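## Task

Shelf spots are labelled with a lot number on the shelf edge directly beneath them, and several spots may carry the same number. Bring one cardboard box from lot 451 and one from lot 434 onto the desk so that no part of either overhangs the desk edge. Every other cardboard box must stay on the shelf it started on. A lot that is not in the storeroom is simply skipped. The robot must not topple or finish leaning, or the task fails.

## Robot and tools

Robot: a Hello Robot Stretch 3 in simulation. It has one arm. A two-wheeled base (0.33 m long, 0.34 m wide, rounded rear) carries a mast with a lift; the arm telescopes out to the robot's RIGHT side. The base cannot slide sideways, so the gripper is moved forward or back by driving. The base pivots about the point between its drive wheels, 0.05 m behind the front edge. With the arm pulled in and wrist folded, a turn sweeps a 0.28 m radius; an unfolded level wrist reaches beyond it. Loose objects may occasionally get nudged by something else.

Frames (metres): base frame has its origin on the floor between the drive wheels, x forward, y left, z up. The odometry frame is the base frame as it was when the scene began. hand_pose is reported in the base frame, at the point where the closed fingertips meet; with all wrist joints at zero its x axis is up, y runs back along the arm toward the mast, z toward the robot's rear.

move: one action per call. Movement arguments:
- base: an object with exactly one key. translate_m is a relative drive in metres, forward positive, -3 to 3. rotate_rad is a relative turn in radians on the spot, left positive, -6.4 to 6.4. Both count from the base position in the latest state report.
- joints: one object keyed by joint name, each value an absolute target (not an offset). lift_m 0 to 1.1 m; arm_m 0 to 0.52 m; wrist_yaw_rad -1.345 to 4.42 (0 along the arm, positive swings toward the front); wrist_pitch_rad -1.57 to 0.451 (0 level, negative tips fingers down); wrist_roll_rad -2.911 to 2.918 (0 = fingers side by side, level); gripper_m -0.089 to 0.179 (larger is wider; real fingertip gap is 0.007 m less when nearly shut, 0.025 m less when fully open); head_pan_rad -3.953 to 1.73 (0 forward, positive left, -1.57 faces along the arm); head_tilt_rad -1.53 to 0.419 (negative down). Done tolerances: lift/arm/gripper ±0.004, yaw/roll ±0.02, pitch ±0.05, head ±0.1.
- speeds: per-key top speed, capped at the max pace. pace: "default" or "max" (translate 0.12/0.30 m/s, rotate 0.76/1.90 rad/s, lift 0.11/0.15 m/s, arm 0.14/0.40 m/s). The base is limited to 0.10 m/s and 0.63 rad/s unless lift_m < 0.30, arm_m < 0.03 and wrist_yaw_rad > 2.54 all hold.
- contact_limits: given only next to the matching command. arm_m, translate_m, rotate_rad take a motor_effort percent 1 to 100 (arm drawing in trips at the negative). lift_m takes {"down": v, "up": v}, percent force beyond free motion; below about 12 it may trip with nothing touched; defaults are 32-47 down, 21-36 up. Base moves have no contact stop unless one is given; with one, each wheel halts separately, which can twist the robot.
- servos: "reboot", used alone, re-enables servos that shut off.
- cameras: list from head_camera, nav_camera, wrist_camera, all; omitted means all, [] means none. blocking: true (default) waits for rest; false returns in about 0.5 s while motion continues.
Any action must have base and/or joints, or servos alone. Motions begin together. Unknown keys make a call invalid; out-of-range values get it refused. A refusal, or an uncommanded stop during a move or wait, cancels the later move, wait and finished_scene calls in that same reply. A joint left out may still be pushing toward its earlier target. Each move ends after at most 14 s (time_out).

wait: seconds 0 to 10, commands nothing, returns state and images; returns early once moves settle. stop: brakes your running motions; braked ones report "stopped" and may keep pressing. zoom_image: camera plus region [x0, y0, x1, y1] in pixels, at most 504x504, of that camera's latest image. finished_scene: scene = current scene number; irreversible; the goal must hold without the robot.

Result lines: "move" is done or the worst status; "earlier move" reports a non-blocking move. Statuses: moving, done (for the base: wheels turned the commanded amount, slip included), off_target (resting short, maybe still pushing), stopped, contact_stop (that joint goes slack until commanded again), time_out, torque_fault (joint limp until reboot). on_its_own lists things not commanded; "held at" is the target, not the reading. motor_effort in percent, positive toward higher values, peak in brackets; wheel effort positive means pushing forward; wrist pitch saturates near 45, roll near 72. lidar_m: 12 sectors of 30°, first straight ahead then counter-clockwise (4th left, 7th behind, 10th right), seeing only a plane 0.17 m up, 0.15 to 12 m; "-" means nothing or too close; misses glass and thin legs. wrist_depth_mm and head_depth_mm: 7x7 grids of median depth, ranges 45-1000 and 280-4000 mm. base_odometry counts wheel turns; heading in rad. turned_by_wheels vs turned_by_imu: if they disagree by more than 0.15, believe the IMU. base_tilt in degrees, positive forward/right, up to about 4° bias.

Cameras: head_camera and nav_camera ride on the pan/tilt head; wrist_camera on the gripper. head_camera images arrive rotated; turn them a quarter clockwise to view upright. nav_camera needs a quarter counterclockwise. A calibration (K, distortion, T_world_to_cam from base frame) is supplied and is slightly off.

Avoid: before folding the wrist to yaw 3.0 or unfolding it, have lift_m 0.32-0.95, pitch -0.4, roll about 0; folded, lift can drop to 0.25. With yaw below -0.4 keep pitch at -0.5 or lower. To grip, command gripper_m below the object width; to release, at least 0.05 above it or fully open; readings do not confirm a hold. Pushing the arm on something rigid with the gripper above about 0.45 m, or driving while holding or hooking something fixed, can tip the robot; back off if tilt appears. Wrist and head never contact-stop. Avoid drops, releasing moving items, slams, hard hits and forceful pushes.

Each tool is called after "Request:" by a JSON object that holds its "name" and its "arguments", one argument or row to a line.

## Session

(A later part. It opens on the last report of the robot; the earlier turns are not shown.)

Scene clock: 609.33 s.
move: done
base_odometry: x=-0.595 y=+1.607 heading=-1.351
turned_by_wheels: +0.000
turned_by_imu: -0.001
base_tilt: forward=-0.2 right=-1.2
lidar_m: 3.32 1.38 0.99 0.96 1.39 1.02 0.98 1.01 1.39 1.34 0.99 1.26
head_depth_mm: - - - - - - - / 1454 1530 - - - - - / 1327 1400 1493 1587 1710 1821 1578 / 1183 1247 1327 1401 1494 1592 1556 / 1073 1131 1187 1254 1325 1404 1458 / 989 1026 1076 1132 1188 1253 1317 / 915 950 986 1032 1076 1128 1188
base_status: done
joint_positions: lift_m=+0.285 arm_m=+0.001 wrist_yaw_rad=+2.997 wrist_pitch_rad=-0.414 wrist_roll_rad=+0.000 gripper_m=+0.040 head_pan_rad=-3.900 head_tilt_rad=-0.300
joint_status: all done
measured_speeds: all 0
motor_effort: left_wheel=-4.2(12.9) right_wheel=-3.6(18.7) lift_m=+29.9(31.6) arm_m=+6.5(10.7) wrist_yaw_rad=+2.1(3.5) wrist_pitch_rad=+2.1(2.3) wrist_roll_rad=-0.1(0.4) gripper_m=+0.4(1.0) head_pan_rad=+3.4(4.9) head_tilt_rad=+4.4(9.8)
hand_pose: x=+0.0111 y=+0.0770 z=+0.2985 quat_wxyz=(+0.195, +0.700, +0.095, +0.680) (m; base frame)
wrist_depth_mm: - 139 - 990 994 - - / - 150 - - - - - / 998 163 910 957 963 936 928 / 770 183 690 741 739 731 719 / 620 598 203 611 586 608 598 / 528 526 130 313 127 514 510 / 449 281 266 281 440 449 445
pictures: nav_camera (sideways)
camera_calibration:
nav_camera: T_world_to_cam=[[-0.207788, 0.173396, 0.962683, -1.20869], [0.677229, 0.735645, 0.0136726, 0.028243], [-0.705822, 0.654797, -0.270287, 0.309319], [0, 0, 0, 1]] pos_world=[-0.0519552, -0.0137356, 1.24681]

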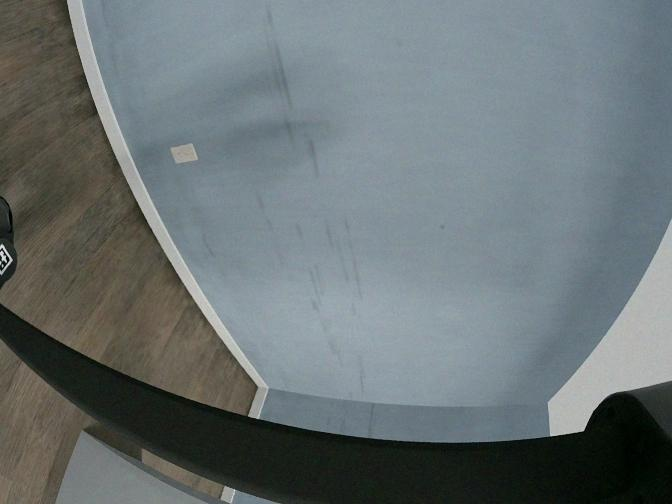

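Request:
{"name": "move", "arguments": {
  "base": {"translate_m": -0.5},
  "joints": {"head_pan_rad": 0.0, "head_tilt_rad": -0.2},
  "pace": "max",
  "cameras": []
}}

Request:
{"name": "move", "arguments": {
  "base": {"rotate_rad": 1.6},
  "cameras": ["nav_camera"]
}}

Scene clock: 633.80 s.
move: done
base_odometry: x=-0.704 y=+2.095 heading=-1.350
turned_by_wheels: +0.000
turned_by_imu: -0.001
base_tilt: forward=-0.3 right=-1.2
lidar_m: 3.71 1.36 1.11 1.88 0.69 0.50 0.48 0.50 0.68 1.34 1.32 1.29
head_depth_mm: 2382 3571 3745 3723 1922 2324 1765 / 2414 - - - 3392 2395 1792 / 2081 - - - 3846 2427 1767 / 2458 - 3877 - 3831 2395 1750 / 2468 - - - 3876 2409 1745 / 2495 - - 3891 3822 2363 1744 / 2511 3733 2949 2921 3010 2384 1724
base_status: done
joint_positions: lift_m=+0.285 arm_m=+0.001 wrist_yaw_rad=+2.997 wrist_pitch_rad=-0.414 wrist_roll_rad=+0.000 gripper_m=+0.040 head_pan_rad=+0.007 head_tilt_rad=-0.197
joint_status: all done
measured_speeds: translate_m=+0.000 rotate_rad=+0.000 lift_m=+0.000 arm_m=+0.000 wrist_yaw_rad=+0.000 wrist_pitch_rad=+0.000 wrist_roll_rad=+0.000 head_pan_rad=-0.024 head_tilt_rad=+0.000
motor_effort: left_wheel=-0.2(14.3) right_wheel=-9.7(16.8) lift_m=+26.8(28.9) arm_m=+3.7(5.7) wrist_yaw_rad=+1.7(3.3) wrist_pitch_rad=+2.2(2.3) wrist_roll_rad=-0.1(0.3) gripper_m=+0.3(0.8) head_pan_rad=-3.0(5.2) head_tilt_rad=+1.2(8.8)
hand_pose: x=+0.0111 y=+0.0770 z=+0.2985 quat_wxyz=(+0.195, +0.700, +0.095, +0.680) (m; base frame)
wrist_depth_mm: - 139 - - - - - / - 150 - - - - - / 766 163 922 974 948 926 903 / 693 183 704 742 731 737 728 / 613 598 203 616 590 606 593 / 530 533 131 308 127 518 509 / 450 283 265 278 439 451 446
pictures: none
No camera images: "cameras" was empty.

Scene clock: 637.20 s.
move: done
base_odometry: x=-0.704 y=+2.095 heading=+0.249
turned_by_wheels: +1.600
turned_by_imu: +1.574
base_tilt: forward=-0.3 right=-1.2
lidar_m: 1.77 0.67 0.50 0.48 0.50 0.69 1.34 1.31 1.29 3.55 1.34 1.10
head_depth_mm: 2222 2259 2367 2441 2480 1488 1469 / 2245 2285 2362 2445 2505 2423 1767 / 2232 2305 2374 2441 2491 2420 1780 / 2201 2283 2362 2415 2540 2384 1742 / 2227 2284 2355 2421 2496 2383 1734 / 2050 2065 2136 2189 2265 2146 1743 / 1362 1384 1400 1435 1470 1498 1523
base_status: done
joint_positions: lift_m=+0.285 arm_m=+0.001 wrist_yaw_rad=+2.997 wrist_pitch_rad=-0.414 wrist_roll_rad=+0.000 gripper_m=+0.040 head_pan_rad=+0.000 head_tilt_rad=-0.200
joint_status: not commanded
measured_speeds: all 0
motor_effort: left_wheel=-8.5(12.5) right_wheel=+8.5(12.6) lift_m=+24.9(27.2) arm_m=-6.4(6.9) wrist_yaw_rad=+1.4(3.7) wrist_pitch_rad=+2.1(2.3) wrist_roll_rad=+0.0(0.3) gripper_m=+0.4(1.1) head_pan_rad=-3.1(3.8) head_tilt_rad=-2.8(3.5)
hand_pose: x=+0.0111 y=+0.0770 z=+0.2985 quat_wxyz=(+0.195, +0.700, +0.095, +0.680) (m; base frame)
wrist_depth_mm: 461 139 478 486 493 499 - / 486 149 178 - - - - / - 162 171 - - - - / 608 181 628 639 651 670 679 / 626 604 203 615 584 599 600 / 532 528 131 312 127 513 510 / 448 282 268 279 440 447 443
pictures: nav_camera (sideways)
camera_calibration:
nav_camera: T_world_to_cam=[[0.17256, 0.0170456, 0.984852, -1.24], [0.0129367, -0.999803, 0.0150377, 0.0305162], [0.984914, 0.0101458, -0.172746, 0.172047], [0, 0, 0, 1]] pos_world=[0.0441284, 0.0499011, 1.25048]

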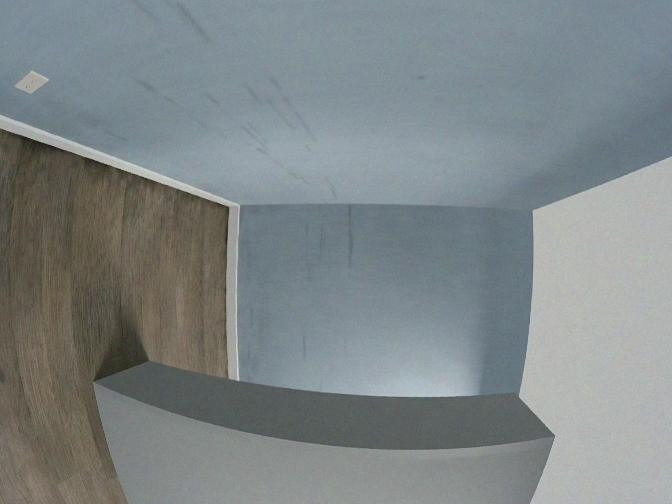

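Request:
{"name": "move", "arguments": {
  "base": {"translate_m": 1.93},
  "joints": {"head_pan_rad": -1.57, "head_tilt_rad": -0.25},
  "pace": "max",
  "cameras": []
}}

Request:
{"name": "move", "arguments": {
  "base": {"rotate_rad": -1.6},
  "cameras": ["nav_camera"]
}}

Scene clock: 684.30 s.
move: done
base_odometry: x=+1.166 y=+2.570 heading=+0.249
turned_by_wheels: +0.000
turned_by_imu: +0.001
base_tilt: forward=-0.4 right=-1.2
lidar_m: 0.50 0.52 0.47 0.45 0.47 0.65 1.88 0.80 0.77 1.85 0.70 0.52
head_depth_mm: 2379 2036 1495 1462 1539 1567 1577 / 2709 2334 2358 2427 2507 2148 1673 / 2758 - - - 3393 2217 1667 / 2585 - - - 3394 2203 1661 / 2812 - - - 3264 2195 1652 / 2060 2125 2183 2231 2322 2085 1647 / 1403 1412 1449 1468 1487 1540 1514
base_status: done
joint_positions: lift_m=+0.285 arm_m=+0.001 wrist_yaw_rad=+2.997 wrist_pitch_rad=-0.414 wrist_roll_rad=+0.000 gripper_m=+0.040 head_pan_rad=-1.570 head_tilt_rad=-0.250
joint_status: all done
measured_speeds: all 0
motor_effort: left_wheel=+0.5(14.0) right_wheel=+4.7(14.2) lift_m=+30.1(31.5) arm_m=-11.0(13.3) wrist_yaw_rad=+1.5(2.8) wrist_pitch_rad=+2.1(2.3) wrist_roll_rad=-0.2(0.4) gripper_m=-0.1(1.2) head_pan_rad=+3.0(4.8) head_tilt_rad=+5.3(6.3)
hand_pose: x=+0.0110 y=+0.0770 z=+0.2985 quat_wxyz=(+0.195, +0.700, +0.095, +0.680) (m; base frame)
wrist_depth_mm: 437 139 452 464 474 484 491 / 471 149 486 494 - - 537 / - 162 171 - - - 571 / 576 180 222 612 628 639 601 / 606 602 203 623 588 603 575 / 536 524 131 313 127 512 515 / 453 282 266 278 437 446 446
pictures: none
No camera images: "cameras" was empty.

Scene clock: 687.70 s.
move: done
base_odometry: x=+1.166 y=+2.570 heading=-1.351
turned_by_wheels: -1.600
turned_by_imu: -1.575
base_tilt: forward=-0.4 right=-1.3
lidar_m: 1.96 0.72 0.52 0.50 0.52 0.47 0.45 0.47 0.64 1.77 0.81 0.76
head_depth_mm: 1323 1289 1262 1243 1221 1209 1189 / 1948 1903 1855 1804 1772 1727 1562 / 2756 3072 3164 3321 2924 2230 1663 / 2795 3052 3212 3347 3346 2208 1653 / 2798 3155 3192 3293 3357 2204 1644 / 2809 3085 3199 3303 3276 2195 1644 / 2869 3037 3225 3298 3034 2183 1620
base_status: done
joint_positions: lift_m=+0.285 arm_m=+0.001 wrist_yaw_rad=+2.997 wrist_pitch_rad=-0.414 wrist_roll_rad=+0.000 gripper_m=+0.040 head_pan_rad=-1.570 head_tilt_rad=-0.250
joint_status: not commanded
measured_speeds: all 0
motor_effort: left_wheel=+7.7(12.7) right_wheel=-9.7(12.9) lift_m=+28.9(30.5) arm_m=-12.7(13.4) wrist_yaw_rad=+2.1(3.3) wrist_pitch_rad=+2.2(2.3) wrist_roll_rad=+0.0(0.3) gripper_m=-0.1(1.1) head_pan_rad=+2.8(3.6) head_tilt_rad=+5.4(6.3)
hand_pose: x=+0.0110 y=+0.0770 z=+0.2985 quat_wxyz=(+0.195, +0.700, +0.095, +0.680) (m; base frame)
wrist_depth_mm: 470 139 504 514 528 543 559 / 520 149 545 560 573 594 617 / 575 163 580 624 631 654 676 / 604 185 632 665 673 704 714 / 605 603 203 611 589 610 599 / 530 526 131 311 127 514 512 / 449 282 266 278 437 449 447
pictures: nav_camera (sideways)
camera_calibration:
nav_camera: T_world_to_cam=[[0.0172721, -0.22144, 0.975021, -1.22619], [-0.999789, -0.0146873, 0.0143752, 0.0375573], [0.0111372, -0.975063, -0.221647, 0.241638], [0, 0, 0, 1]] pos_world=[0.0560371, -0.0353649, 1.24858]

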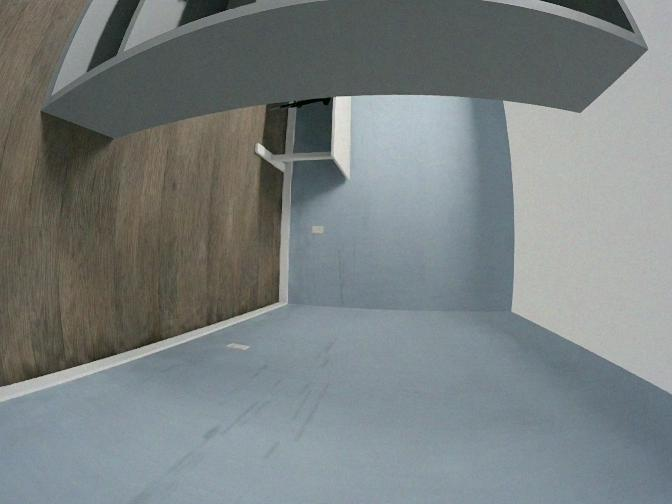

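Request:
{"name": "move", "arguments": {
  "base": {"translate_m": 1.0},
  "joints": {"head_tilt_rad": -0.35},
  "pace": "max",
  "cameras": ["nav_camera", "head_camera"]
}}

Scene clock: 703.70 s.
move: done
base_odometry: x=+1.384 y=+1.595 heading=-1.351
turned_by_wheels: +0.000
turned_by_imu: +0.001
base_tilt: forward=-0.3 right=-1.1
lidar_m: 1.94 0.71 0.52 0.50 0.52 0.71 1.45 1.50 0.64 0.96 0.68 0.72
head_depth_mm: 426 861 915 950 668 969 895 / 432 863 912 954 662 1065 892 / 439 858 915 948 655 1055 889 / 447 857 912 953 648 1047 882 / 453 858 910 945 645 1045 877 / 415 857 907 949 638 1038 873 / 424 855 910 947 633 1073 872
base_status: done
joint_positions: lift_m=+0.285 arm_m=+0.001 wrist_yaw_rad=+2.998 wrist_pitch_rad=-0.414 wrist_roll_rad=+0.000 gripper_m=+0.040 head_pan_rad=-1.570 head_tilt_rad=-0.350
joint_status: all done
measured_speeds: all 0
motor_effort: left_wheel=+2.1(13.3) right_wheel=+5.9(14.8) lift_m=+25.8(27.9) arm_m=-11.7(13.1) wrist_yaw_rad=+1.9(3.2) wrist_pitch_rad=+2.1(2.3) wrist_roll_rad=-0.2(0.3) gripper_m=+0.7(0.9) head_pan_rad=+0.8(2.7) head_tilt_rad=-3.6(5.9)
hand_pose: x=+0.0110 y=+0.0770 z=+0.2985 quat_wxyz=(+0.195, +0.700, +0.096, +0.680) (m; base frame)
wrist_depth_mm: 471 139 500 516 531 539 555 / 518 149 545 560 574 594 613 / 566 163 587 617 636 657 671 / 605 184 630 672 684 700 707 / 627 600 203 607 584 601 606 / 530 528 131 314 128 517 512 / 448 283 266 278 439 447 447
pictures: head_camera (sideways), nav_camera (sideways)
camera_calibration:
head_camera: T_world_to_cam=[[-0.0465883, 0.292891, -0.95501, 1.25867], [0.997522, -0.0368163, -0.0599533, 0.0715946], [-0.0527197, -0.955437, -0.29045, 0.33392], [0, 0, 0, 1]] pos_world=[0.00482646, -0.0469791, 1.30333]
nav_camera: T_world_to_cam=[[0.0173733, -0.317976, 0.947939, -1.19081], [-0.999787, -0.0160597, 0.0129365, 0.0394321], [0.0111102, -0.947963, -0.318188, 0.367288], [0, 0, 0, 1]] pos_world=[0.0560313, -0.0298415, 1.24517]

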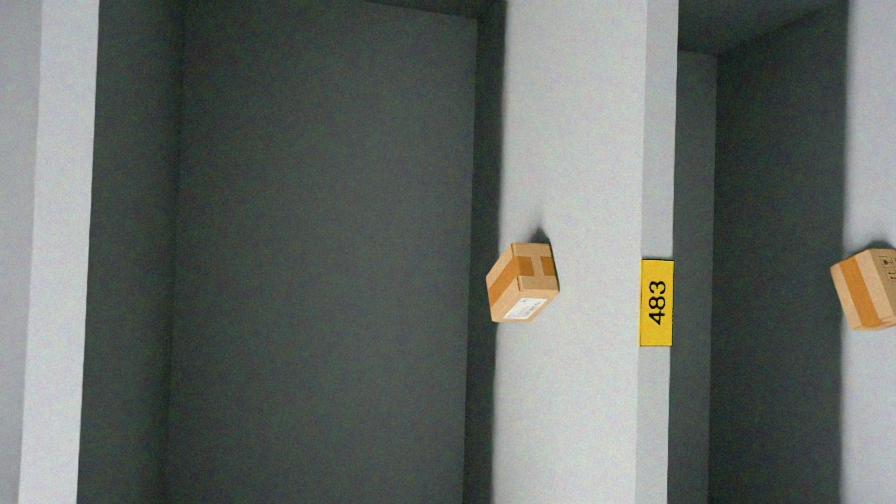

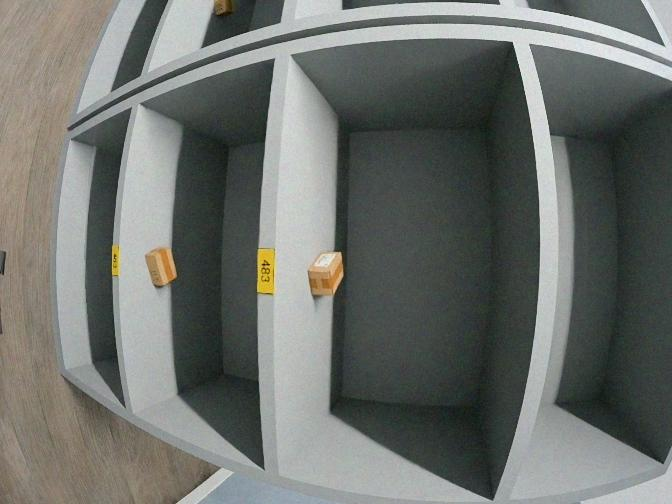

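Request:
{"name": "zoom_image", "arguments": {
  "camera": "nav_camera",
  "region": [90, 200, 210, 320]
}}

Request:
{"name": "zoom_image", "arguments": {
  "camera": "nav_camera",
  "region": [70, 0, 330, 120]
}}

Scaled by 4.200 from the camera's 672x504 image, which has a finer 792x594 frame.

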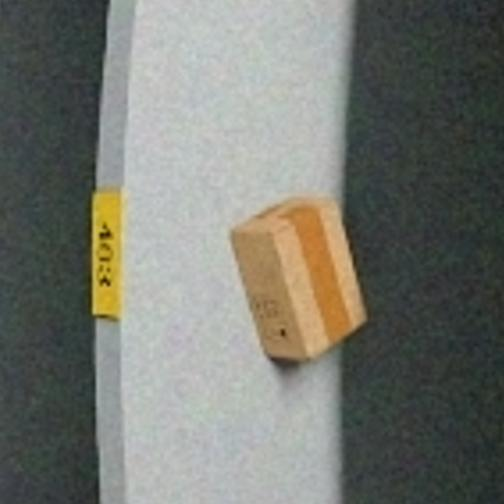

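Scaled by 1.938 from the camera's 672x504 image, which has a finer 792x594 frame.

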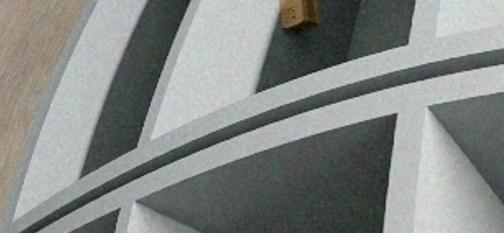

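Request:
{"name": "move", "arguments": {
  "base": {"translate_m": 0.95},
  "pace": "max",
  "cameras": ["nav_camera", "head_camera"]
}}

Scene clock: 718.77 s.
move: done
base_odometry: x=+1.592 y=+0.668 heading=-1.351
turned_by_wheels: +0.000
turned_by_imu: +0.001
base_tilt: forward=-0.3 right=-1.3
lidar_m: 1.92 0.71 0.52 0.50 0.52 0.71 1.98 1.37 0.65 0.96 0.68 0.73
head_depth_mm: 427 862 913 952 667 995 895 / 432 860 912 955 662 1056 892 / 440 863 913 957 656 1058 883 / 446 856 910 952 622 1050 879 / 455 861 909 949 615 1041 851 / 416 858 906 950 639 1039 873 / 424 853 910 953 634 1064 873
base_status: done
joint_positions: lift_m=+0.285 arm_m=+0.001 wrist_yaw_rad=+2.998 wrist_pitch_rad=-0.414 wrist_roll_rad=+0.000 gripper_m=+0.040 head_pan_rad=-1.570 head_tilt_rad=-0.350
joint_status: not commanded
measured_speeds: all 0
motor_effort: left_wheel=+2.1(11.3) right_wheel=+5.9(14.6) lift_m=+25.7(25.7) arm_m=-11.2(12.4) wrist_yaw_rad=+1.9(3.3) wrist_pitch_rad=+2.3(2.3) wrist_roll_rad=+0.1(0.3) gripper_m=+0.5(0.9) head_pan_rad=-0.2(1.4) head_tilt_rad=-4.1(4.2)
hand_pose: x=+0.0110 y=+0.0770 z=+0.2985 quat_wxyz=(+0.195, +0.700, +0.096, +0.680) (m; base frame)
wrist_depth_mm: 476 139 494 511 526 539 555 / 519 149 543 553 579 589 608 / 565 163 586 605 630 654 664 / 612 184 627 665 686 699 700 / 631 603 204 623 584 606 597 / 528 534 130 313 127 512 506 / 449 284 266 274 439 449 448
pictures: head_camera (sideways), nav_camera (sideways)
camera_calibration:
head_camera: T_world_to_cam=[[-0.0465882, 0.292891, -0.95501, 1.25867], [0.997522, -0.0368165, -0.0599533, 0.0715946], [-0.0527199, -0.955437, -0.29045, 0.33392], [0, 0, 0, 1]] pos_world=[0.00482645, -0.0469791, 1.30333]
nav_camera: T_world_to_cam=[[0.0173732, -0.317976, 0.947939, -1.19081], [-0.999787, -0.0160595, 0.0129365, 0.0394321], [0.0111099, -0.947963, -0.318188, 0.367288], [0, 0, 0, 1]] pos_world=[0.0560313, -0.0298415, 1.24517]

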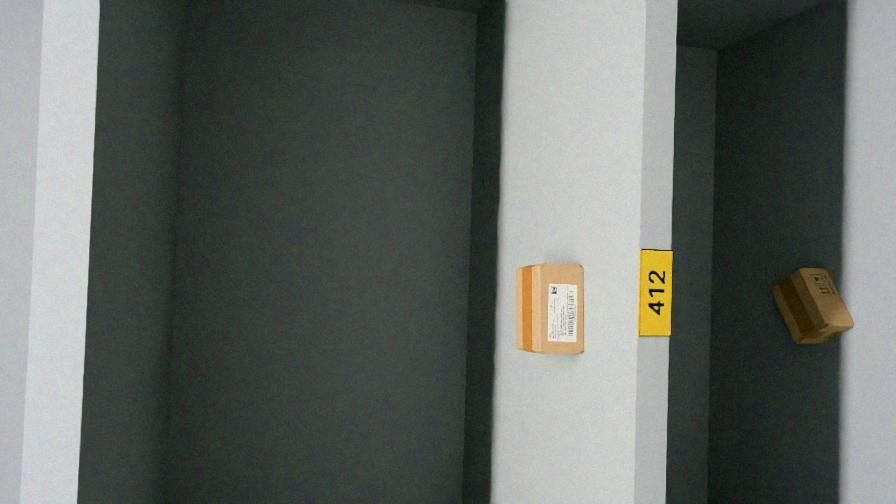

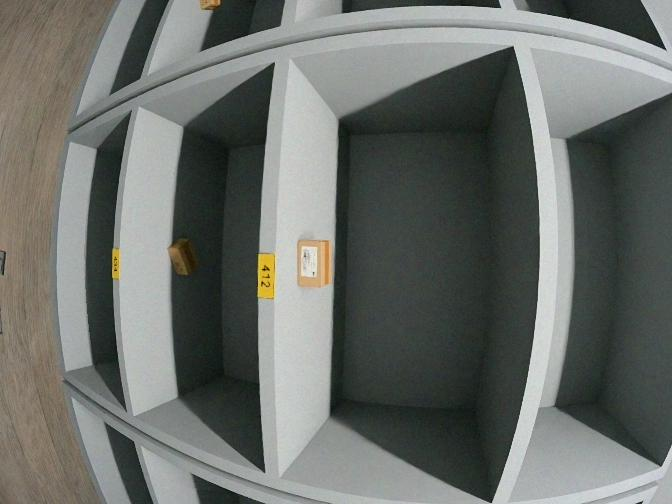

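Request:
{"name": "zoom_image", "arguments": {
  "camera": "nav_camera",
  "region": [95, 220, 215, 300]
}}

Request:
{"name": "move", "arguments": {
  "joints": {"head_tilt_rad": -0.62},
  "cameras": ["head_camera"]
}}

Scaled by 4.200 from the camera's 672x504 image, which has a finer 792x594 frame.

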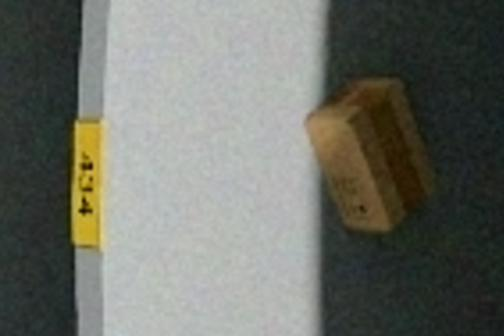

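Scene clock: 723.87 s.
move: done
base_odometry: x=+1.592 y=+0.668 heading=-1.351
turned_by_wheels: +0.000
turned_by_imu: +0.000
base_tilt: forward=-0.2 right=-1.2
lidar_m: 1.92 0.71 0.52 0.50 0.52 0.71 1.98 1.37 0.65 0.96 0.68 0.73
head_depth_mm: 789 870 864 607 1018 877 1022 / 785 873 852 630 1083 870 1169 / 789 870 842 627 1079 865 1171 / 790 871 823 617 1067 860 1150 / 788 868 815 612 1060 878 1142 / 789 872 801 607 1056 878 1148 / 787 871 794 600 1050 870 1138
base_status: not commanded
joint_positions: lift_m=+0.285 arm_m=+0.001 wrist_yaw_rad=+2.998 wrist_pitch_rad=-0.414 wrist_roll_rad=+0.000 gripper_m=+0.040 head_pan_rad=-1.570 head_tilt_rad=-0.628
joint_status: all done
measured_speeds: all 0
motor_effort: left_wheel=+2.5(2.8) right_wheel=+5.2(6.0) lift_m=+31.0(31.4) arm_m=-10.8(11.7) wrist_yaw_rad=+2.1(2.9) wrist_pitch_rad=+2.1(2.3) wrist_roll_rad=+0.2(0.2) gripper_m=+0.4(0.9) head_pan_rad=-0.6(1.0) head_tilt_rad=-4.2(7.5)
hand_pose: x=+0.0110 y=+0.0770 z=+0.2985 quat_wxyz=(+0.195, +0.700, +0.096, +0.680) (m; base frame)
wrist_depth_mm: 468 139 500 515 524 536 553 / 523 149 541 560 577 590 606 / 568 163 585 611 634 643 668 / 617 184 635 663 672 695 703 / 630 604 203 615 583 603 604 / 532 531 131 313 128 515 508 / 449 283 266 280 440 444 447
pictures: head_camera (sideways)
camera_calibration:
head_camera: T_world_to_cam=[[-0.0468532, 0.543884, -0.837852, 1.10582], [0.997503, -0.0188924, -0.0680448, 0.0821058], [-0.0528375, -0.838948, -0.541641, 0.660792], [0, 0, 0, 1]] pos_world=[0.00482514, -0.0455178, 1.29001]

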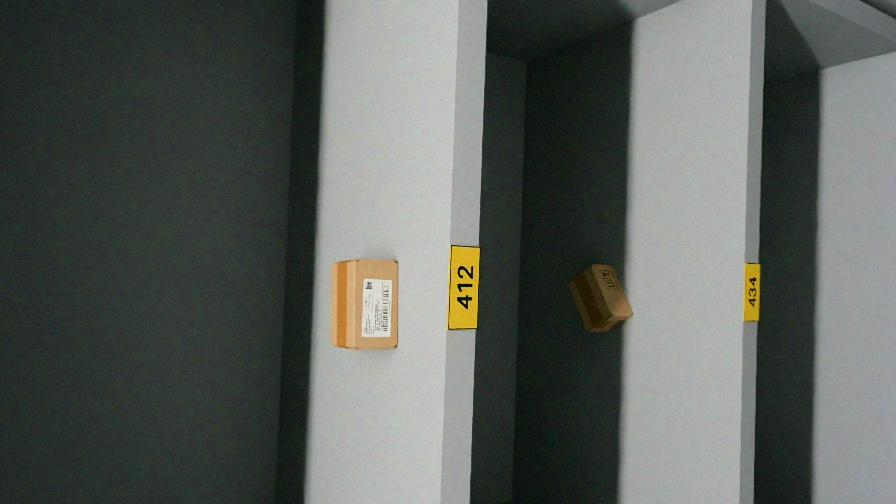

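Request:
{"name": "zoom_image", "arguments": {
  "camera": "head_camera",
  "region": [560, 220, 780, 360]
}}

Scaled by 2.291 from the camera's 896x504 image, which has a finer 1280x720 frame.

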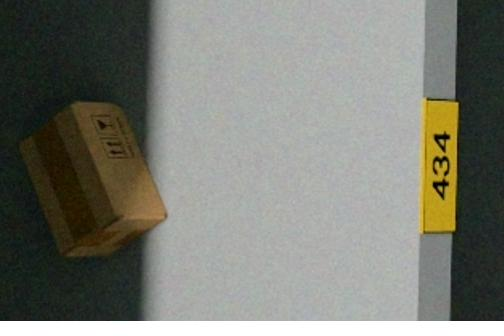

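Request:
{"name": "move", "arguments": {
  "base": {"translate_m": -0.063},
  "joints": {"lift_m": 0.568},
  "cameras": []
}}

Request:
{"name": "move", "arguments": {
  "joints": {"wrist_yaw_rad": 0.51},
  "cameras": []
}}

Request:
{"name": "move", "arguments": {
  "joints": {"wrist_pitch_rad": -0.15, "gripper_m": 0.179},
  "cameras": ["wrist_camera", "head_camera"]
}}

Scene clock: 785.57 s.
move: done
base_odometry: x=+1.578 y=+0.729 heading=-1.350
turned_by_wheels: +0.000
turned_by_imu: +0.000
base_tilt: forward=-0.3 right=-1.1
lidar_m: 1.93 0.71 0.52 0.50 0.52 0.71 1.98 1.37 0.61 0.97 0.72 0.73
head_depth_mm: 786 855 834 616 894 829 944 / 787 872 868 609 1088 875 1132 / 784 870 859 603 1083 867 1167 / 789 871 848 625 1080 866 1155 / 792 868 830 620 1070 857 1154 / 789 869 820 612 1060 854 1147 / 789 866 807 609 1060 849 1140
base_status: done
joint_positions: lift_m=+0.568 arm_m=+0.001 wrist_yaw_rad=+2.998 wrist_pitch_rad=-0.414 wrist_roll_rad=+0.000 gripper_m=+0.040 head_pan_rad=-1.570 head_tilt_rad=-0.620
joint_status: all done
measured_speeds: all 0
motor_effort: left_wheel=-2.4(9.8) right_wheel=-11.0(12.3) lift_m=+30.2(34.5) arm_m=-10.4(11.1) wrist_yaw_rad=+0.8(3.6) wrist_pitch_rad=+2.2(2.3) wrist_roll_rad=-0.2(0.3) gripper_m=+0.4(0.9) head_pan_rad=-1.6(2.1) head_tilt_rad=+2.4(4.1)
hand_pose: x=+0.0110 y=+0.0770 z=+0.5815 quat_wxyz=(+0.195, +0.700, +0.096, +0.680) (m; base frame)
wrist_depth_mm: 466 139 497 512 527 538 555 / 519 149 542 558 571 586 612 / 565 163 582 610 631 648 672 / 624 184 643 678 703 742 750 / 701 687 203 742 758 804 854 / 774 781 131 832 128 873 855 / 776 773 266 742 745 755 751
pictures: none
No camera images: "cameras" was empty.

Scene clock: 787.80 s.
move: done
base_odometry: x=+1.578 y=+0.729 heading=-1.350
turned_by_wheels: +0.000
turned_by_imu: +0.000
base_tilt: forward=-0.4 right=-1.3
lidar_m: 1.93 0.71 0.52 0.50 0.52 0.71 1.98 1.37 0.61 0.96 0.72 0.72
head_depth_mm: 786 861 833 617 892 833 942 / 788 871 870 611 1097 874 1137 / 788 870 855 603 1081 871 1163 / 789 870 846 628 1074 863 1158 / 786 874 834 620 1065 860 1156 / 789 868 821 614 1061 857 1154 / 789 869 809 610 1055 847 1144
base_status: not commanded
joint_positions: lift_m=+0.568 arm_m=+0.001 wrist_yaw_rad=+0.513 wrist_pitch_rad=-0.414 wrist_roll_rad=+0.000 gripper_m=+0.040 head_pan_rad=-1.570 head_tilt_rad=-0.620
joint_status: all done
measured_speeds: all 0
motor_effort: left_wheel=-2.1(2.6) right_wheel=-10.8(11.9) lift_m=+26.7(30.7) arm_m=-10.0(10.8) wrist_yaw_rad=-3.2(7.9) wrist_pitch_rad=+2.3(2.3) wrist_roll_rad=+0.2(0.3) gripper_m=+0.0(0.8) head_pan_rad=-2.0(2.5) head_tilt_rad=+3.6(3.7)
hand_pose: x=+0.0889 y=-0.3415 z=+0.5815 quat_wxyz=(+0.707, +0.316, -0.632, +0.035) (m; base frame)
wrist_depth_mm: 804 486 608 738 696 617 558 / - 517 528 517 476 439 502 / - 585 468 395 376 369 367 / - - 705 - 344 301 290 / - - 695 - 165 837 266 / 899 915 129 749 128 783 757 / 791 753 723 677 659 661 665
pictures: none
No camera images: "cameras" was empty.

Scene clock: 789.73 s.
move: done
base_odometry: x=+1.578 y=+0.729 heading=-1.350
turned_by_wheels: +0.000
turned_by_imu: +0.000
base_tilt: forward=-0.3 right=-1.2
lidar_m: 1.93 0.71 0.52 0.50 0.52 0.71 1.98 1.37 0.61 0.97 0.72 0.73
head_depth_mm: 788 854 834 615 891 830 945 / 790 868 865 610 1092 876 1130 / 787 867 857 604 1083 872 1160 / 787 871 850 626 1078 862 1129 / 785 869 830 622 1069 860 1157 / 785 865 821 615 1060 857 1150 / 788 870 808 608 1063 849 1144
base_status: not commanded
joint_positions: lift_m=+0.568 arm_m=+0.001 wrist_yaw_rad=+0.513 wrist_pitch_rad=-0.173 wrist_roll_rad=+0.000 gripper_m=+0.179 head_pan_rad=-1.570 head_tilt_rad=-0.620
joint_status: all done
measured_speeds: all 0
motor_effort: left_wheel=-2.0(2.6) right_wheel=-10.9(12.0) lift_m=+22.5(26.4) arm_m=-10.2(10.8) wrist_yaw_rad=-3.1(4.5) wrist_pitch_rad=+3.7(5.1) wrist_roll_rad=+0.1(0.3) gripper_m=+0.6(84.3) head_pan_rad=-2.5(3.0) head_tilt_rad=+2.9(3.7)
hand_pose: x=+0.1004 y=-0.3619 z=+0.6389 quat_wxyz=(+0.697, +0.238, -0.666, +0.120) (m; base frame)
wrist_depth_mm: - 484 607 767 702 612 551 / - 510 632 792 732 641 573 / 914 531 643 801 750 673 588 / - 551 554 547 507 478 540 / - 571 615 409 393 413 389 / 119 145 709 - 344 305 121 / 118 690 723 791 823 804 108
pictures: head_camera (sideways), wrist_camera
camera_calibration:
head_camera: T_world_to_cam=[[-0.0468458, 0.536875, -0.84236, 1.1117], [0.997504, -0.0194594, -0.0678761, 0.0818868], [-0.0528328, -0.843437, -0.534624, 0.651662], [0, 0, 0, 1]] pos_world=[0.00482524, -0.0456152, 1.2904]
wrist_camera: T_world_to_cam=[[-0.849664, -0.527089, -0.0157413, -0.0887025], [-0.180306, 0.318445, -0.930635, 0.760516], [0.49554, -0.78789, -0.365609, 0.0648672], [0, 0, 0, 1]] pos_world=[0.0296138, -0.237829, 0.730083]

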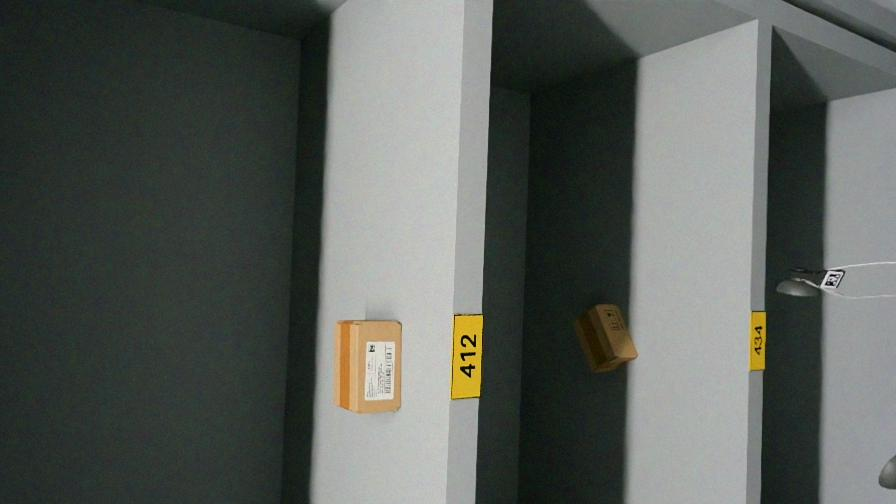

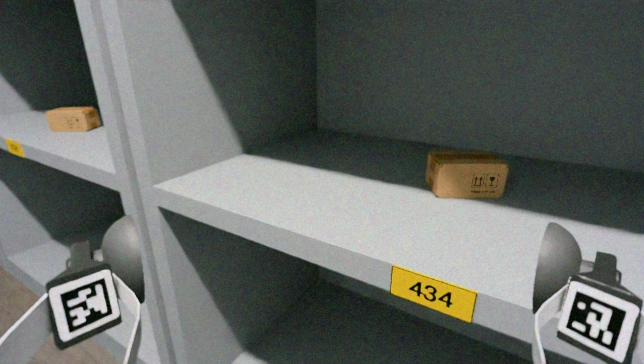

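Request:
{"name": "move", "arguments": {
  "base": {"translate_m": 0.025},
  "joints": {"wrist_yaw_rad": 0.42},
  "cameras": []
}}

Request:
{"name": "move", "arguments": {
  "joints": {"arm_m": 0.345},
  "contact_limits": {"arm_m": 30},
  "cameras": ["wrist_camera", "head_camera"]
}}

Scene clock: 835.83 s.
move: done
base_odometry: x=+1.584 y=+0.705 heading=-1.350
turned_by_wheels: +0.000
turned_by_imu: +0.000
base_tilt: forward=-0.3 right=-1.1
lidar_m: 1.93 0.71 0.52 0.50 0.52 0.71 1.98 1.37 0.62 0.96 0.70 0.73
head_depth_mm: 789 869 882 616 959 857 977 / 786 869 870 610 1091 879 1150 / 787 868 858 605 1082 872 1164 / 790 873 845 625 1084 862 1132 / 787 871 833 623 1071 860 1159 / 788 871 822 615 1060 856 1148 / 792 871 812 607 1053 850 1145
base_status: done
joint_positions: lift_m=+0.568 arm_m=+0.001 wrist_yaw_rad=+0.423 wrist_pitch_rad=-0.172 wrist_roll_rad=+0.000 gripper_m=+0.179 head_pan_rad=-1.570 head_tilt_rad=-0.620
joint_status: all done
measured_speeds: all 0
motor_effort: left_wheel=+6.0(10.4) right_wheel=+6.0(8.3) lift_m=+25.0(25.0) arm_m=-9.0(10.3) wrist_yaw_rad=-2.1(5.9) wrist_pitch_rad=+3.7(3.8) wrist_roll_rad=+0.0(0.3) gripper_m=+0.9(1.1) head_pan_rad=-2.9(3.6) head_tilt_rad=+2.3(3.1)
hand_pose: x=+0.0805 y=-0.3720 z=+0.6390 quat_wxyz=(+0.702, +0.208, -0.676, +0.088) (m; base frame)
wrist_depth_mm: 453 482 646 760 670 617 554 / 490 496 652 804 710 636 576 / 513 513 687 802 723 660 606 / - 514 550 552 482 502 539 / - 492 433 391 396 415 390 / 119 145 717 383 334 303 121 / 118 623 739 - 835 799 108
pictures: none
No camera images: "cameras" was empty.

Scene clock: 839.57 s.
move: done
base_odometry: x=+1.584 y=+0.705 heading=-1.350
turned_by_wheels: +0.000
turned_by_imu: +0.000
base_tilt: forward=-0.4 right=-1.3
lidar_m: 1.93 0.71 0.52 0.50 0.52 0.71 1.98 1.37 0.62 0.96 0.70 0.73
head_depth_mm: 788 867 884 617 955 858 980 / 784 871 867 609 1092 875 1124 / 790 871 855 604 1084 636 1092 / 790 867 845 626 1046 703 1162 / 790 870 832 619 1067 836 1154 / 789 870 820 615 1063 855 1154 / 789 869 810 609 1052 848 1145
base_status: not commanded
joint_positions: lift_m=+0.568 arm_m=+0.345 wrist_yaw_rad=+0.423 wrist_pitch_rad=-0.172 wrist_roll_rad=+0.000 gripper_m=+0.179 head_pan_rad=-1.570 head_tilt_rad=-0.620
joint_status: all done
measured_speeds: all 0
motor_effort: left_wheel=+6.3(6.9) right_wheel=+5.5(6.3) lift_m=+29.9(30.2) arm_m=+12.5(15.2) wrist_yaw_rad=-3.3(4.4) wrist_pitch_rad=+3.6(3.8) wrist_roll_rad=+0.0(0.3) gripper_m=+0.8(1.2) head_pan_rad=-2.8(3.6) head_tilt_rad=+1.7(3.0)
contact_limits: arm_m 30 (drawing in: default 31, maximum 55; extending or still: default 40, maximum 69)
hand_pose: x=+0.0805 y=-0.7165 z=+0.6392 quat_wxyz=(+0.702, +0.207, -0.676, +0.088) (m; base frame)
wrist_depth_mm: 394 479 450 395 351 318 287 / 400 494 480 418 367 331 298 / 413 509 509 441 387 343 311 / 421 503 512 467 406 361 321 / 396 372 393 391 392 370 329 / 119 145 306 226 306 291 121 / 119 244 251 186 193 243 108
pictures: head_camera (sideways), wrist_camera
camera_calibration:
head_camera: T_world_to_cam=[[-0.0466566, 0.536892, -0.84236, 1.1117], [0.997497, -0.019811, -0.0678761, 0.0818869], [-0.0531301, -0.843419, -0.534623, 0.651664], [0, 0, 0, 1]] pos_world=[0.00480916, -0.0456148, 1.2904]
wrist_camera: T_world_to_cam=[[-0.893701, -0.448388, -0.0157015, -0.232655], [-0.150515, 0.332599, -0.93098, 0.87801], [0.422662, -0.829654, -0.364733, -0.229142], [0, 0, 0, 1]] pos_world=[0.0210795, -0.586454, 0.730181]

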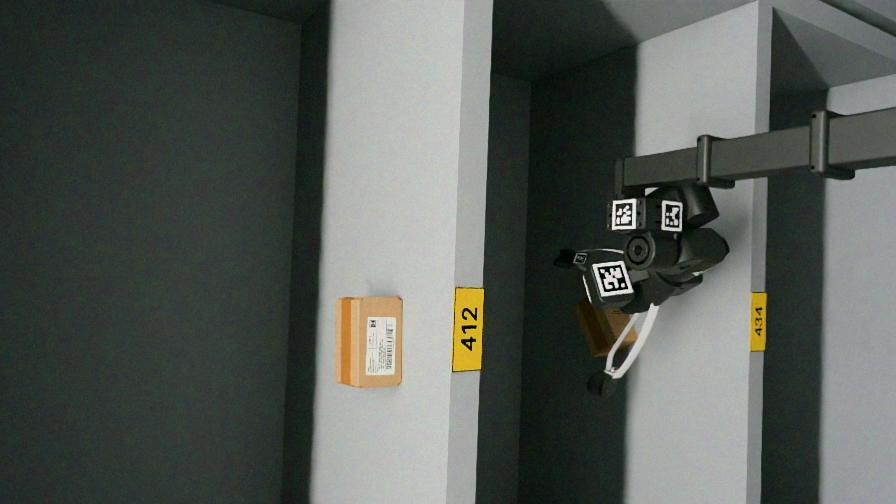

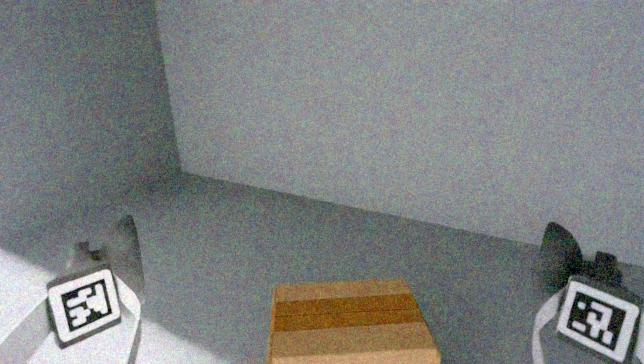

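Request:
{"name": "zoom_image", "arguments": {
  "camera": "wrist_camera",
  "region": [240, 254, 460, 364]
}}

Scaled by 2.291.

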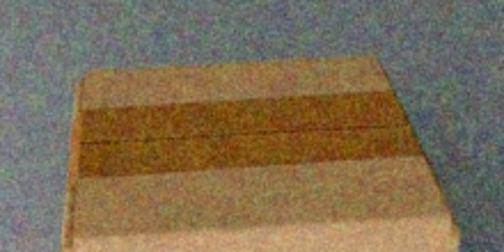

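Request:
{"name": "move", "arguments": {
  "joints": {"arm_m": 0.375, "wrist_yaw_rad": 0.465},
  "contact_limits": {"arm_m": 30},
  "cameras": ["wrist_camera"]
}}

Scene clock: 881.23 s.
move: done
base_odometry: x=+1.584 y=+0.705 heading=-1.350
turned_by_wheels: +0.000
turned_by_imu: +0.000
base_tilt: forward=-0.3 right=-1.2
lidar_m: 1.92 0.71 0.52 0.50 0.52 0.71 1.98 1.36 0.63 0.96 0.70 0.73
head_depth_mm: 787 874 883 615 956 855 981 / 787 867 869 608 1094 876 1122 / 789 870 854 602 1089 640 1089 / 785 870 843 627 1046 815 1162 / 788 865 835 620 1062 861 1152 / 784 867 818 616 1066 855 1151 / 789 868 808 607 1056 852 1146
base_status: not commanded
joint_positions: lift_m=+0.568 arm_m=+0.375 wrist_yaw_rad=+0.462 wrist_pitch_rad=-0.172 wrist_roll_rad=+0.000 gripper_m=+0.179 head_pan_rad=-1.570 head_tilt_rad=-0.620
joint_status: all done
measured_speeds: all 0
motor_effort: left_wheel=+6.2(6.7) right_wheel=+5.3(6.3) lift_m=+29.7(31.2) arm_m=+12.5(14.4) wrist_yaw_rad=+2.2(4.9) wrist_pitch_rad=+3.5(3.7) wrist_roll_rad=-0.1(0.3) gripper_m=+0.6(1.0) head_pan_rad=-2.6(3.2) head_tilt_rad=+1.4(2.4)
contact_limits: arm_m 30 (drawing in: default 31, maximum 55; extending or still: default 40, maximum 69)
hand_pose: x=+0.0892 y=-0.7423 z=+0.6392 quat_wxyz=(+0.700, +0.220, -0.671, +0.102) (m; base frame)
wrist_depth_mm: 379 465 435 373 328 293 265 / 393 478 462 395 344 304 275 / 403 493 487 417 358 318 284 / 403 488 506 444 379 331 298 / 393 373 395 393 373 352 301 / 119 144 306 307 303 292 121 / 119 243 242 186 193 242 108
pictures: wrist_camera
camera_calibration:
wrist_camera: T_world_to_cam=[[-0.875574, -0.482828, -0.0157015, -0.263626], [-0.163345, 0.326489, -0.93098, 0.884538], [0.454629, -0.812577, -0.364733, -0.244468], [0, 0, 0, 1]] pos_world=[0.0248028, -0.614728, 0.730182]

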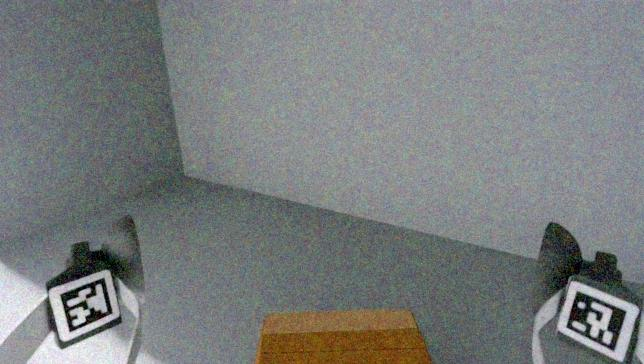

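Request:
{"name": "move", "arguments": {
  "joints": {"lift_m": 0.496},
  "speeds": {"lift_m": 0.04},
  "contact_limits": {"lift_m": {"down": 14}},
  "cameras": ["wrist_camera"]
}}

Request:
{"name": "move", "arguments": {
  "joints": {"gripper_m": 0.08},
  "cameras": ["wrist_camera"]
}}

Scene clock: 890.17 s.
move: done
base_odometry: x=+1.584 y=+0.705 heading=-1.350
turned_by_wheels: +0.000
turned_by_imu: +0.000
base_tilt: forward=-0.3 right=-1.2
lidar_m: 1.93 0.71 0.52 0.50 0.52 0.71 1.98 1.36 0.63 0.96 0.70 0.73
head_depth_mm: 788 872 883 618 962 857 980 / 786 866 870 608 1090 869 1148 / 789 866 855 603 1086 718 584 / 788 865 845 627 1075 746 1162 / 787 866 834 620 1067 838 1152 / 786 869 820 614 1061 855 1151 / 787 869 809 610 1057 848 1142
base_status: not commanded
joint_positions: lift_m=+0.496 arm_m=+0.375 wrist_yaw_rad=+0.462 wrist_pitch_rad=-0.172 wrist_roll_rad=+0.000 gripper_m=+0.179 head_pan_rad=-1.570 head_tilt_rad=-0.620
joint_status: all done
measured_speeds: all 0
motor_effort: left_wheel=+6.2(6.5) right_wheel=+4.6(6.3) lift_m=+25.3(28.2) arm_m=+4.1(8.2) wrist_yaw_rad=+0.7(3.4) wrist_pitch_rad=+3.5(3.7) wrist_roll_rad=-0.1(0.4) gripper_m=+0.7(1.5) head_pan_rad=-2.1(3.0) head_tilt_rad=+1.3(2.1)
contact_limits: arm_m 30 (drawing in: default 31, maximum 55; extending or still: default 40, maximum 69); lift_m down 14 (down: maximum 72; up: maximum 65)
hand_pose: x=+0.0892 y=-0.7423 z=+0.5672 quat_wxyz=(+0.700, +0.220, -0.672, +0.102) (m; base frame)
wrist_depth_mm: 379 464 430 369 327 290 265 / 390 475 461 391 342 305 274 / 397 478 477 416 360 319 286 / 344 342 340 340 336 319 291 / 248 235 234 145 145 245 243 / 119 145 128 125 127 183 121 / 116 153 148 135 137 152 108
pictures: wrist_camera
camera_calibration:
wrist_camera: T_world_to_cam=[[-0.875574, -0.482829, -0.015698, -0.26476], [-0.16331, 0.326419, -0.931011, 0.817485], [0.454643, -0.812605, -0.364654, -0.270795], [0, 0, 0, 1]] pos_world=[0.0248019, -0.614726, 0.658184]

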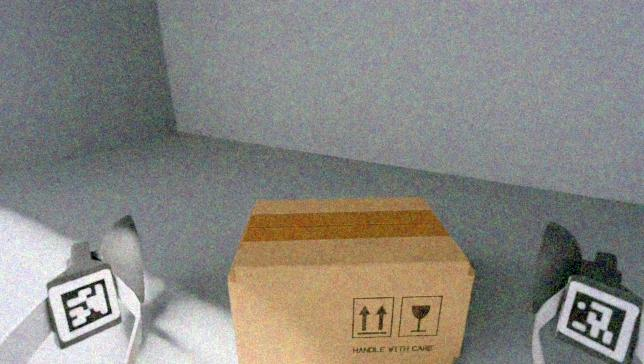

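Scene clock: 891.70 s.
move: done
base_odometry: x=+1.584 y=+0.705 heading=-1.350
turned_by_wheels: +0.000
turned_by_imu: +0.000
base_tilt: forward=-0.3 right=-1.2
lidar_m: 1.92 0.71 0.52 0.50 0.52 0.71 1.98 1.37 0.62 0.97 0.70 0.73
head_depth_mm: 791 874 885 616 959 855 980 / 789 870 870 610 1096 879 1142 / 787 867 856 603 1085 721 581 / 789 865 846 627 1077 745 1163 / 787 868 835 620 1062 835 1148 / 787 868 817 614 1065 856 1151 / 786 868 807 610 1055 853 1151
base_status: not commanded
joint_positions: lift_m=+0.496 arm_m=+0.375 wrist_yaw_rad=+0.462 wrist_pitch_rad=-0.172 wrist_roll_rad=+0.000 gripper_m=+0.080 head_pan_rad=-1.570 head_tilt_rad=-0.620
joint_status: all done
measured_speeds: all 0
motor_effort: left_wheel=+5.8(6.4) right_wheel=+5.2(6.1) lift_m=+30.0(31.3) arm_m=+1.8(4.4) wrist_yaw_rad=+2.4(2.9) wrist_pitch_rad=+3.6(3.6) wrist_roll_rad=+0.0(0.3) gripper_m=-6.7(83.8) head_pan_rad=-2.1(2.8) head_tilt_rad=+1.1(1.9)
contact_limits: arm_m 30 (drawing in: default 31, maximum 55; extending or still: default 40, maximum 69); lift_m down 14 (down: maximum 72; up: maximum 65)
hand_pose: x=+0.0892 y=-0.7423 z=+0.5672 quat_wxyz=(+0.700, +0.220, -0.671, +0.102) (m; base frame)
wrist_depth_mm: 377 465 431 374 329 293 264 / 390 477 460 393 343 306 275 / 398 475 476 418 360 316 286 / 342 343 343 340 337 316 292 / 248 248 151 145 145 243 243 / 194 126 134 135 132 128 191 / 159 125 147 145 142 121 156
pictures: wrist_camera
camera_calibration:
wrist_camera: T_world_to_cam=[[-0.875556, -0.482861, -0.0156976, -0.264776], [-0.163319, 0.326408, -0.931013, 0.817487], [0.454674, -0.812591, -0.364649, -0.270788], [0, 0, 0, 1]] pos_world=[0.0248052, -0.614724, 0.658192]

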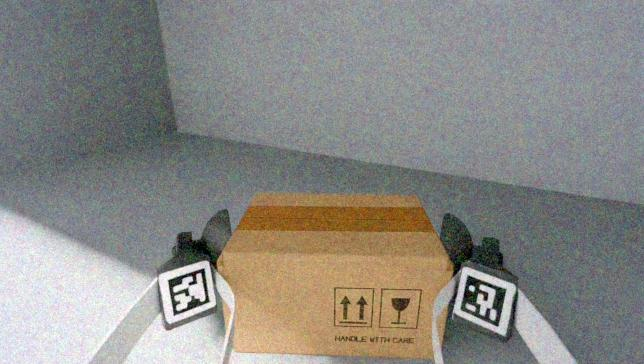

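Request:
{"name": "move", "arguments": {
  "joints": {"gripper_m": 0.07},
  "cameras": []
}}

Request:
{"name": "move", "arguments": {
  "joints": {"lift_m": 0.561},
  "speeds": {"lift_m": 0.05},
  "cameras": ["wrist_camera"]
}}

Scene clock: 898.50 s.
move: done
base_odometry: x=+1.584 y=+0.705 heading=-1.350
turned_by_wheels: +0.000
turned_by_imu: +0.000
base_tilt: forward=-0.3 right=-1.1
lidar_m: 1.93 0.71 0.52 0.50 0.52 0.71 1.98 1.37 0.63 0.96 0.70 0.73
head_depth_mm: 789 870 882 615 959 858 978 / 787 872 870 609 1095 876 1150 / 784 869 856 601 1083 719 584 / 787 871 844 627 1072 746 1164 / 785 870 837 621 1069 837 1153 / 789 866 821 613 1061 856 1152 / 789 867 812 608 1055 848 1143
base_status: not commanded
joint_positions: lift_m=+0.496 arm_m=+0.375 wrist_yaw_rad=+0.462 wrist_pitch_rad=-0.172 wrist_roll_rad=+0.000 gripper_m=+0.070 head_pan_rad=-1.570 head_tilt_rad=-0.620
joint_status: all done
measured_speeds: all 0
motor_effort: left_wheel=+5.8(6.1) right_wheel=+5.7(6.1) lift_m=+26.6(27.2) arm_m=-4.3(4.5) wrist_yaw_rad=+2.2(3.5) wrist_pitch_rad=+3.6(3.7) wrist_roll_rad=+0.1(0.3) gripper_m=-10.0(55.0) head_pan_rad=-1.9(2.2) head_tilt_rad=+1.4(1.4)
contact_limits: arm_m 30 (drawing in: default 31, maximum 55; extending or still: default 40, maximum 69); lift_m down 14 (down: maximum 72; up: maximum 65)
hand_pose: x=+0.0892 y=-0.7423 z=+0.5672 quat_wxyz=(+0.700, +0.220, -0.672, +0.102) (m; base frame)
wrist_depth_mm: 377 466 430 373 329 292 265 / 394 479 459 394 344 305 275 / 398 478 478 415 360 317 286 / 345 343 342 340 338 317 290 / 248 247 152 145 145 244 243 / 194 125 134 136 132 127 191 / 165 148 147 146 143 120 157
pictures: none
No camera images: "cameras" was empty.

Scene clock: 900.33 s.
move: done
base_odometry: x=+1.584 y=+0.705 heading=-1.350
turned_by_wheels: +0.000
turned_by_imu: +0.000
base_tilt: forward=-0.4 right=-1.3
lidar_m: 1.93 0.71 0.52 0.50 0.52 0.71 1.98 1.37 0.62 0.96 0.70 0.73
head_depth_mm: 789 872 881 614 959 856 976 / 789 869 871 609 1093 876 1121 / 788 868 859 603 1082 649 1087 / 786 867 845 625 1079 816 1159 / 787 867 834 622 948 857 1155 / 785 870 821 614 1055 854 1139 / 789 868 806 610 1058 853 1149
base_status: not commanded
joint_positions: lift_m=+0.561 arm_m=+0.375 wrist_yaw_rad=+0.462 wrist_pitch_rad=-0.174 wrist_roll_rad=+0.000 gripper_m=+0.070 head_pan_rad=-1.570 head_tilt_rad=-0.620
joint_status: all done
measured_speeds: all 0
motor_effort: left_wheel=+5.8(6.3) right_wheel=+5.5(6.4) lift_m=+31.2(34.1) arm_m=-7.6(7.6) wrist_yaw_rad=+1.7(3.9) wrist_pitch_rad=+3.9(4.1) wrist_roll_rad=+0.1(0.3) gripper_m=-9.4(10.4) head_pan_rad=-1.9(2.3) head_tilt_rad=+0.7(1.5)
contact_limits: arm_m 30 (drawing in: default 31, maximum 55; extending or still: default 40, maximum 69)
hand_pose: x=+0.0892 y=-0.7422 z=+0.6317 quat_wxyz=(+0.700, +0.221, -0.671, +0.101) (m; base frame)
wrist_depth_mm: 380 461 433 373 327 292 264 / 393 475 463 391 344 305 273 / 397 493 491 415 361 319 286 / 403 481 494 426 376 331 297 / 376 379 151 146 147 337 309 / 297 125 136 136 134 127 291 / 252 225 145 144 142 120 240
pictures: wrist_camera
camera_calibration:
wrist_camera: T_world_to_cam=[[-0.875553, -0.482865, -0.0157754, -0.263703], [-0.164096, 0.32794, -0.930337, 0.878309], [0.454401, -0.811971, -0.366365, -0.245569], [0, 0, 0, 1]] pos_world=[0.0248277, -0.614761, 0.722996]

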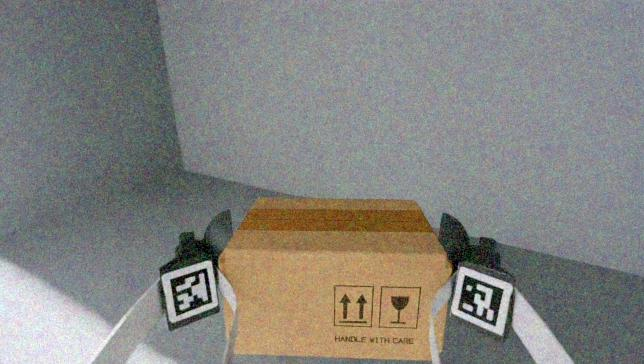

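Request:
{"name": "move", "arguments": {
  "joints": {"arm_m": 0.0},
  "speeds": {"arm_m": 0.25},
  "cameras": []
}}

Request:
{"name": "move", "arguments": {
  "joints": {"lift_m": 0.8, "wrist_yaw_rad": 1.5},
  "base": {"translate_m": -1.25},
  "cameras": ["wrist_camera"]
}}

Request:
{"name": "move", "arguments": {
  "base": {"translate_m": -0.6},
  "cameras": []
}}

Scene clock: 946.37 s.
move: done
base_odometry: x=+1.584 y=+0.705 heading=-1.350
turned_by_wheels: +0.000
turned_by_imu: +0.000
base_tilt: forward=-0.2 right=-1.2
lidar_m: 1.92 0.71 0.52 0.50 0.52 0.71 1.98 1.37 0.63 0.96 0.70 0.73
head_depth_mm: 789 871 882 616 961 859 985 / 792 870 872 609 1089 875 1152 / 789 864 863 602 1086 873 1167 / 790 870 847 626 1080 863 1160 / 786 871 831 620 1073 858 1075 / 789 871 823 615 1062 855 610 / 790 867 811 606 1050 852 1147
base_status: not commanded
joint_positions: lift_m=+0.561 arm_m=+0.001 wrist_yaw_rad=+0.462 wrist_pitch_rad=-0.175 wrist_roll_rad=+0.000 gripper_m=+0.070 head_pan_rad=-1.570 head_tilt_rad=-0.620
joint_status: all done
measured_speeds: all 0
motor_effort: left_wheel=+6.0(6.4) right_wheel=+5.2(6.4) lift_m=+31.6(32.0) arm_m=-12.6(14.5) wrist_yaw_rad=+3.2(3.7) wrist_pitch_rad=+4.0(4.2) wrist_roll_rad=+0.1(0.3) gripper_m=-9.6(10.2) head_pan_rad=-1.7(2.1) head_tilt_rad=-0.1(1.1)
hand_pose: x=+0.0892 y=-0.3677 z=+0.6315 quat_wxyz=(+0.700, +0.221, -0.671, +0.101) (m; base frame)
wrist_depth_mm: - 462 615 758 680 610 550 / - 482 628 808 723 633 571 / 848 510 647 817 744 663 598 / - 526 525 523 517 518 516 / - 565 151 146 147 374 373 / - 125 136 137 134 127 293 / 952 125 146 144 142 123 259
pictures: none
No camera images: "cameras" was empty.

Scene clock: 960.00 s.
move: done
base_odometry: x=+1.310 y=+1.924 heading=-1.350
turned_by_wheels: +0.000
turned_by_imu: +0.000
base_tilt: forward=-0.3 right=-1.2
lidar_m: 1.94 0.72 0.52 0.50 0.52 0.71 1.11 1.15 1.58 0.51 1.00 0.94
head_depth_mm: 2797 2977 3082 2507 1889 1503 1278 / 413 3005 3340 2469 1872 1489 1278 / 476 459 505 575 1688 1437 1270 / 782 865 848 598 1024 842 1083 / 786 867 834 620 1070 858 1156 / 785 869 822 614 1065 851 1149 / 786 864 810 609 1054 848 1152
base_status: done
joint_positions: lift_m=+0.800 arm_m=+0.001 wrist_yaw_rad=+1.497 wrist_pitch_rad=-0.175 wrist_roll_rad=+0.000 gripper_m=+0.070 head_pan_rad=-1.570 head_tilt_rad=-0.620
joint_status: all done
measured_speeds: all 0
motor_effort: left_wheel=-0.8(10.3) right_wheel=-10.5(14.5) lift_m=+26.3(36.6) arm_m=-9.0(13.2) wrist_yaw_rad=+3.3(5.8) wrist_pitch_rad=+4.0(4.3) wrist_roll_rad=-0.2(0.3) gripper_m=-10.3(10.3) head_pan_rad=-0.5(1.9) head_tilt_rad=-1.2(2.0)
hand_pose: x=+0.2261 y=-0.1639 z=+0.8704 quat_wxyz=(+0.559, +0.525, -0.474, +0.434) (m; base frame)
wrist_depth_mm: 926 - - - - 716 426 / 929 - - - - - - / 957 - - - - - - / 913 - - - - - - / 910 - 150 147 147 783 808 / 868 124 136 136 133 127 675 / 821 - 145 144 141 118 554
pictures: wrist_camera
camera_calibration:
wrist_camera: T_world_to_cam=[[-0.0317414, -0.999371, -0.0158298, -0.136207], [-0.366964, 0.0263841, -0.929861, 0.929201], [0.929693, -0.0237061, -0.367571, 0.272026], [0, 0, 0, 1]] pos_world=[0.0837593, -0.154188, 0.96186]

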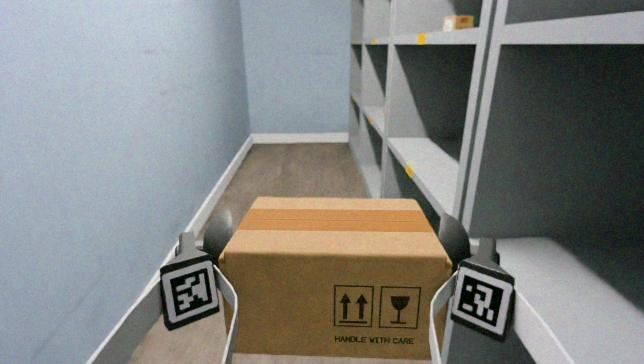

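Scene clock: 967.10 s.
move: done
base_odometry: x=+1.179 y=+2.510 heading=-1.350
turned_by_wheels: +0.000
turned_by_imu: +0.000
base_tilt: forward=-0.4 right=-1.3
lidar_m: 1.94 0.72 0.52 0.50 0.52 0.53 0.51 0.54 0.73 2.01 0.72 0.72
head_depth_mm: 1502 1458 1434 1404 1374 1346 1253 / 2233 2160 2101 2050 1784 1491 1276 / 2786 3040 3243 2457 1859 1472 1276 / 2756 3056 3314 2428 1842 1474 1212 / 2797 3139 3355 2424 1829 1463 1228 / 2729 3062 3330 2396 1830 1454 1222 / 2801 2930 3264 2388 1793 1458 1220
base_status: done
joint_positions: lift_m=+0.800 arm_m=+0.001 wrist_yaw_rad=+1.497 wrist_pitch_rad=-0.175 wrist_roll_rad=+0.000 gripper_m=+0.070 head_pan_rad=-1.570 head_tilt_rad=-0.620
joint_status: not commanded
measured_speeds: all 0
motor_effort: left_wheel=-3.4(10.2) right_wheel=-7.5(14.6) lift_m=+24.0(26.8) arm_m=-5.7(8.4) wrist_yaw_rad=+2.1(3.5) wrist_pitch_rad=+4.2(4.3) wrist_roll_rad=+0.1(0.3) gripper_m=-10.0(10.4) head_pan_rad=-0.1(1.1) head_tilt_rad=-2.0(2.6)
hand_pose: x=+0.2261 y=-0.1639 z=+0.8704 quat_wxyz=(+0.559, +0.525, -0.474, +0.434) (m; base frame)
wrist_depth_mm: 936 - - - - - 440 / 926 - - - - - 442 / 934 - - - - - 458 / 924 - - - - - 478 / 941 - 150 147 147 860 502 / 860 125 136 136 133 125 - / 846 - 145 144 141 120 -
pictures: none
No camera images: "cameras" was empty.


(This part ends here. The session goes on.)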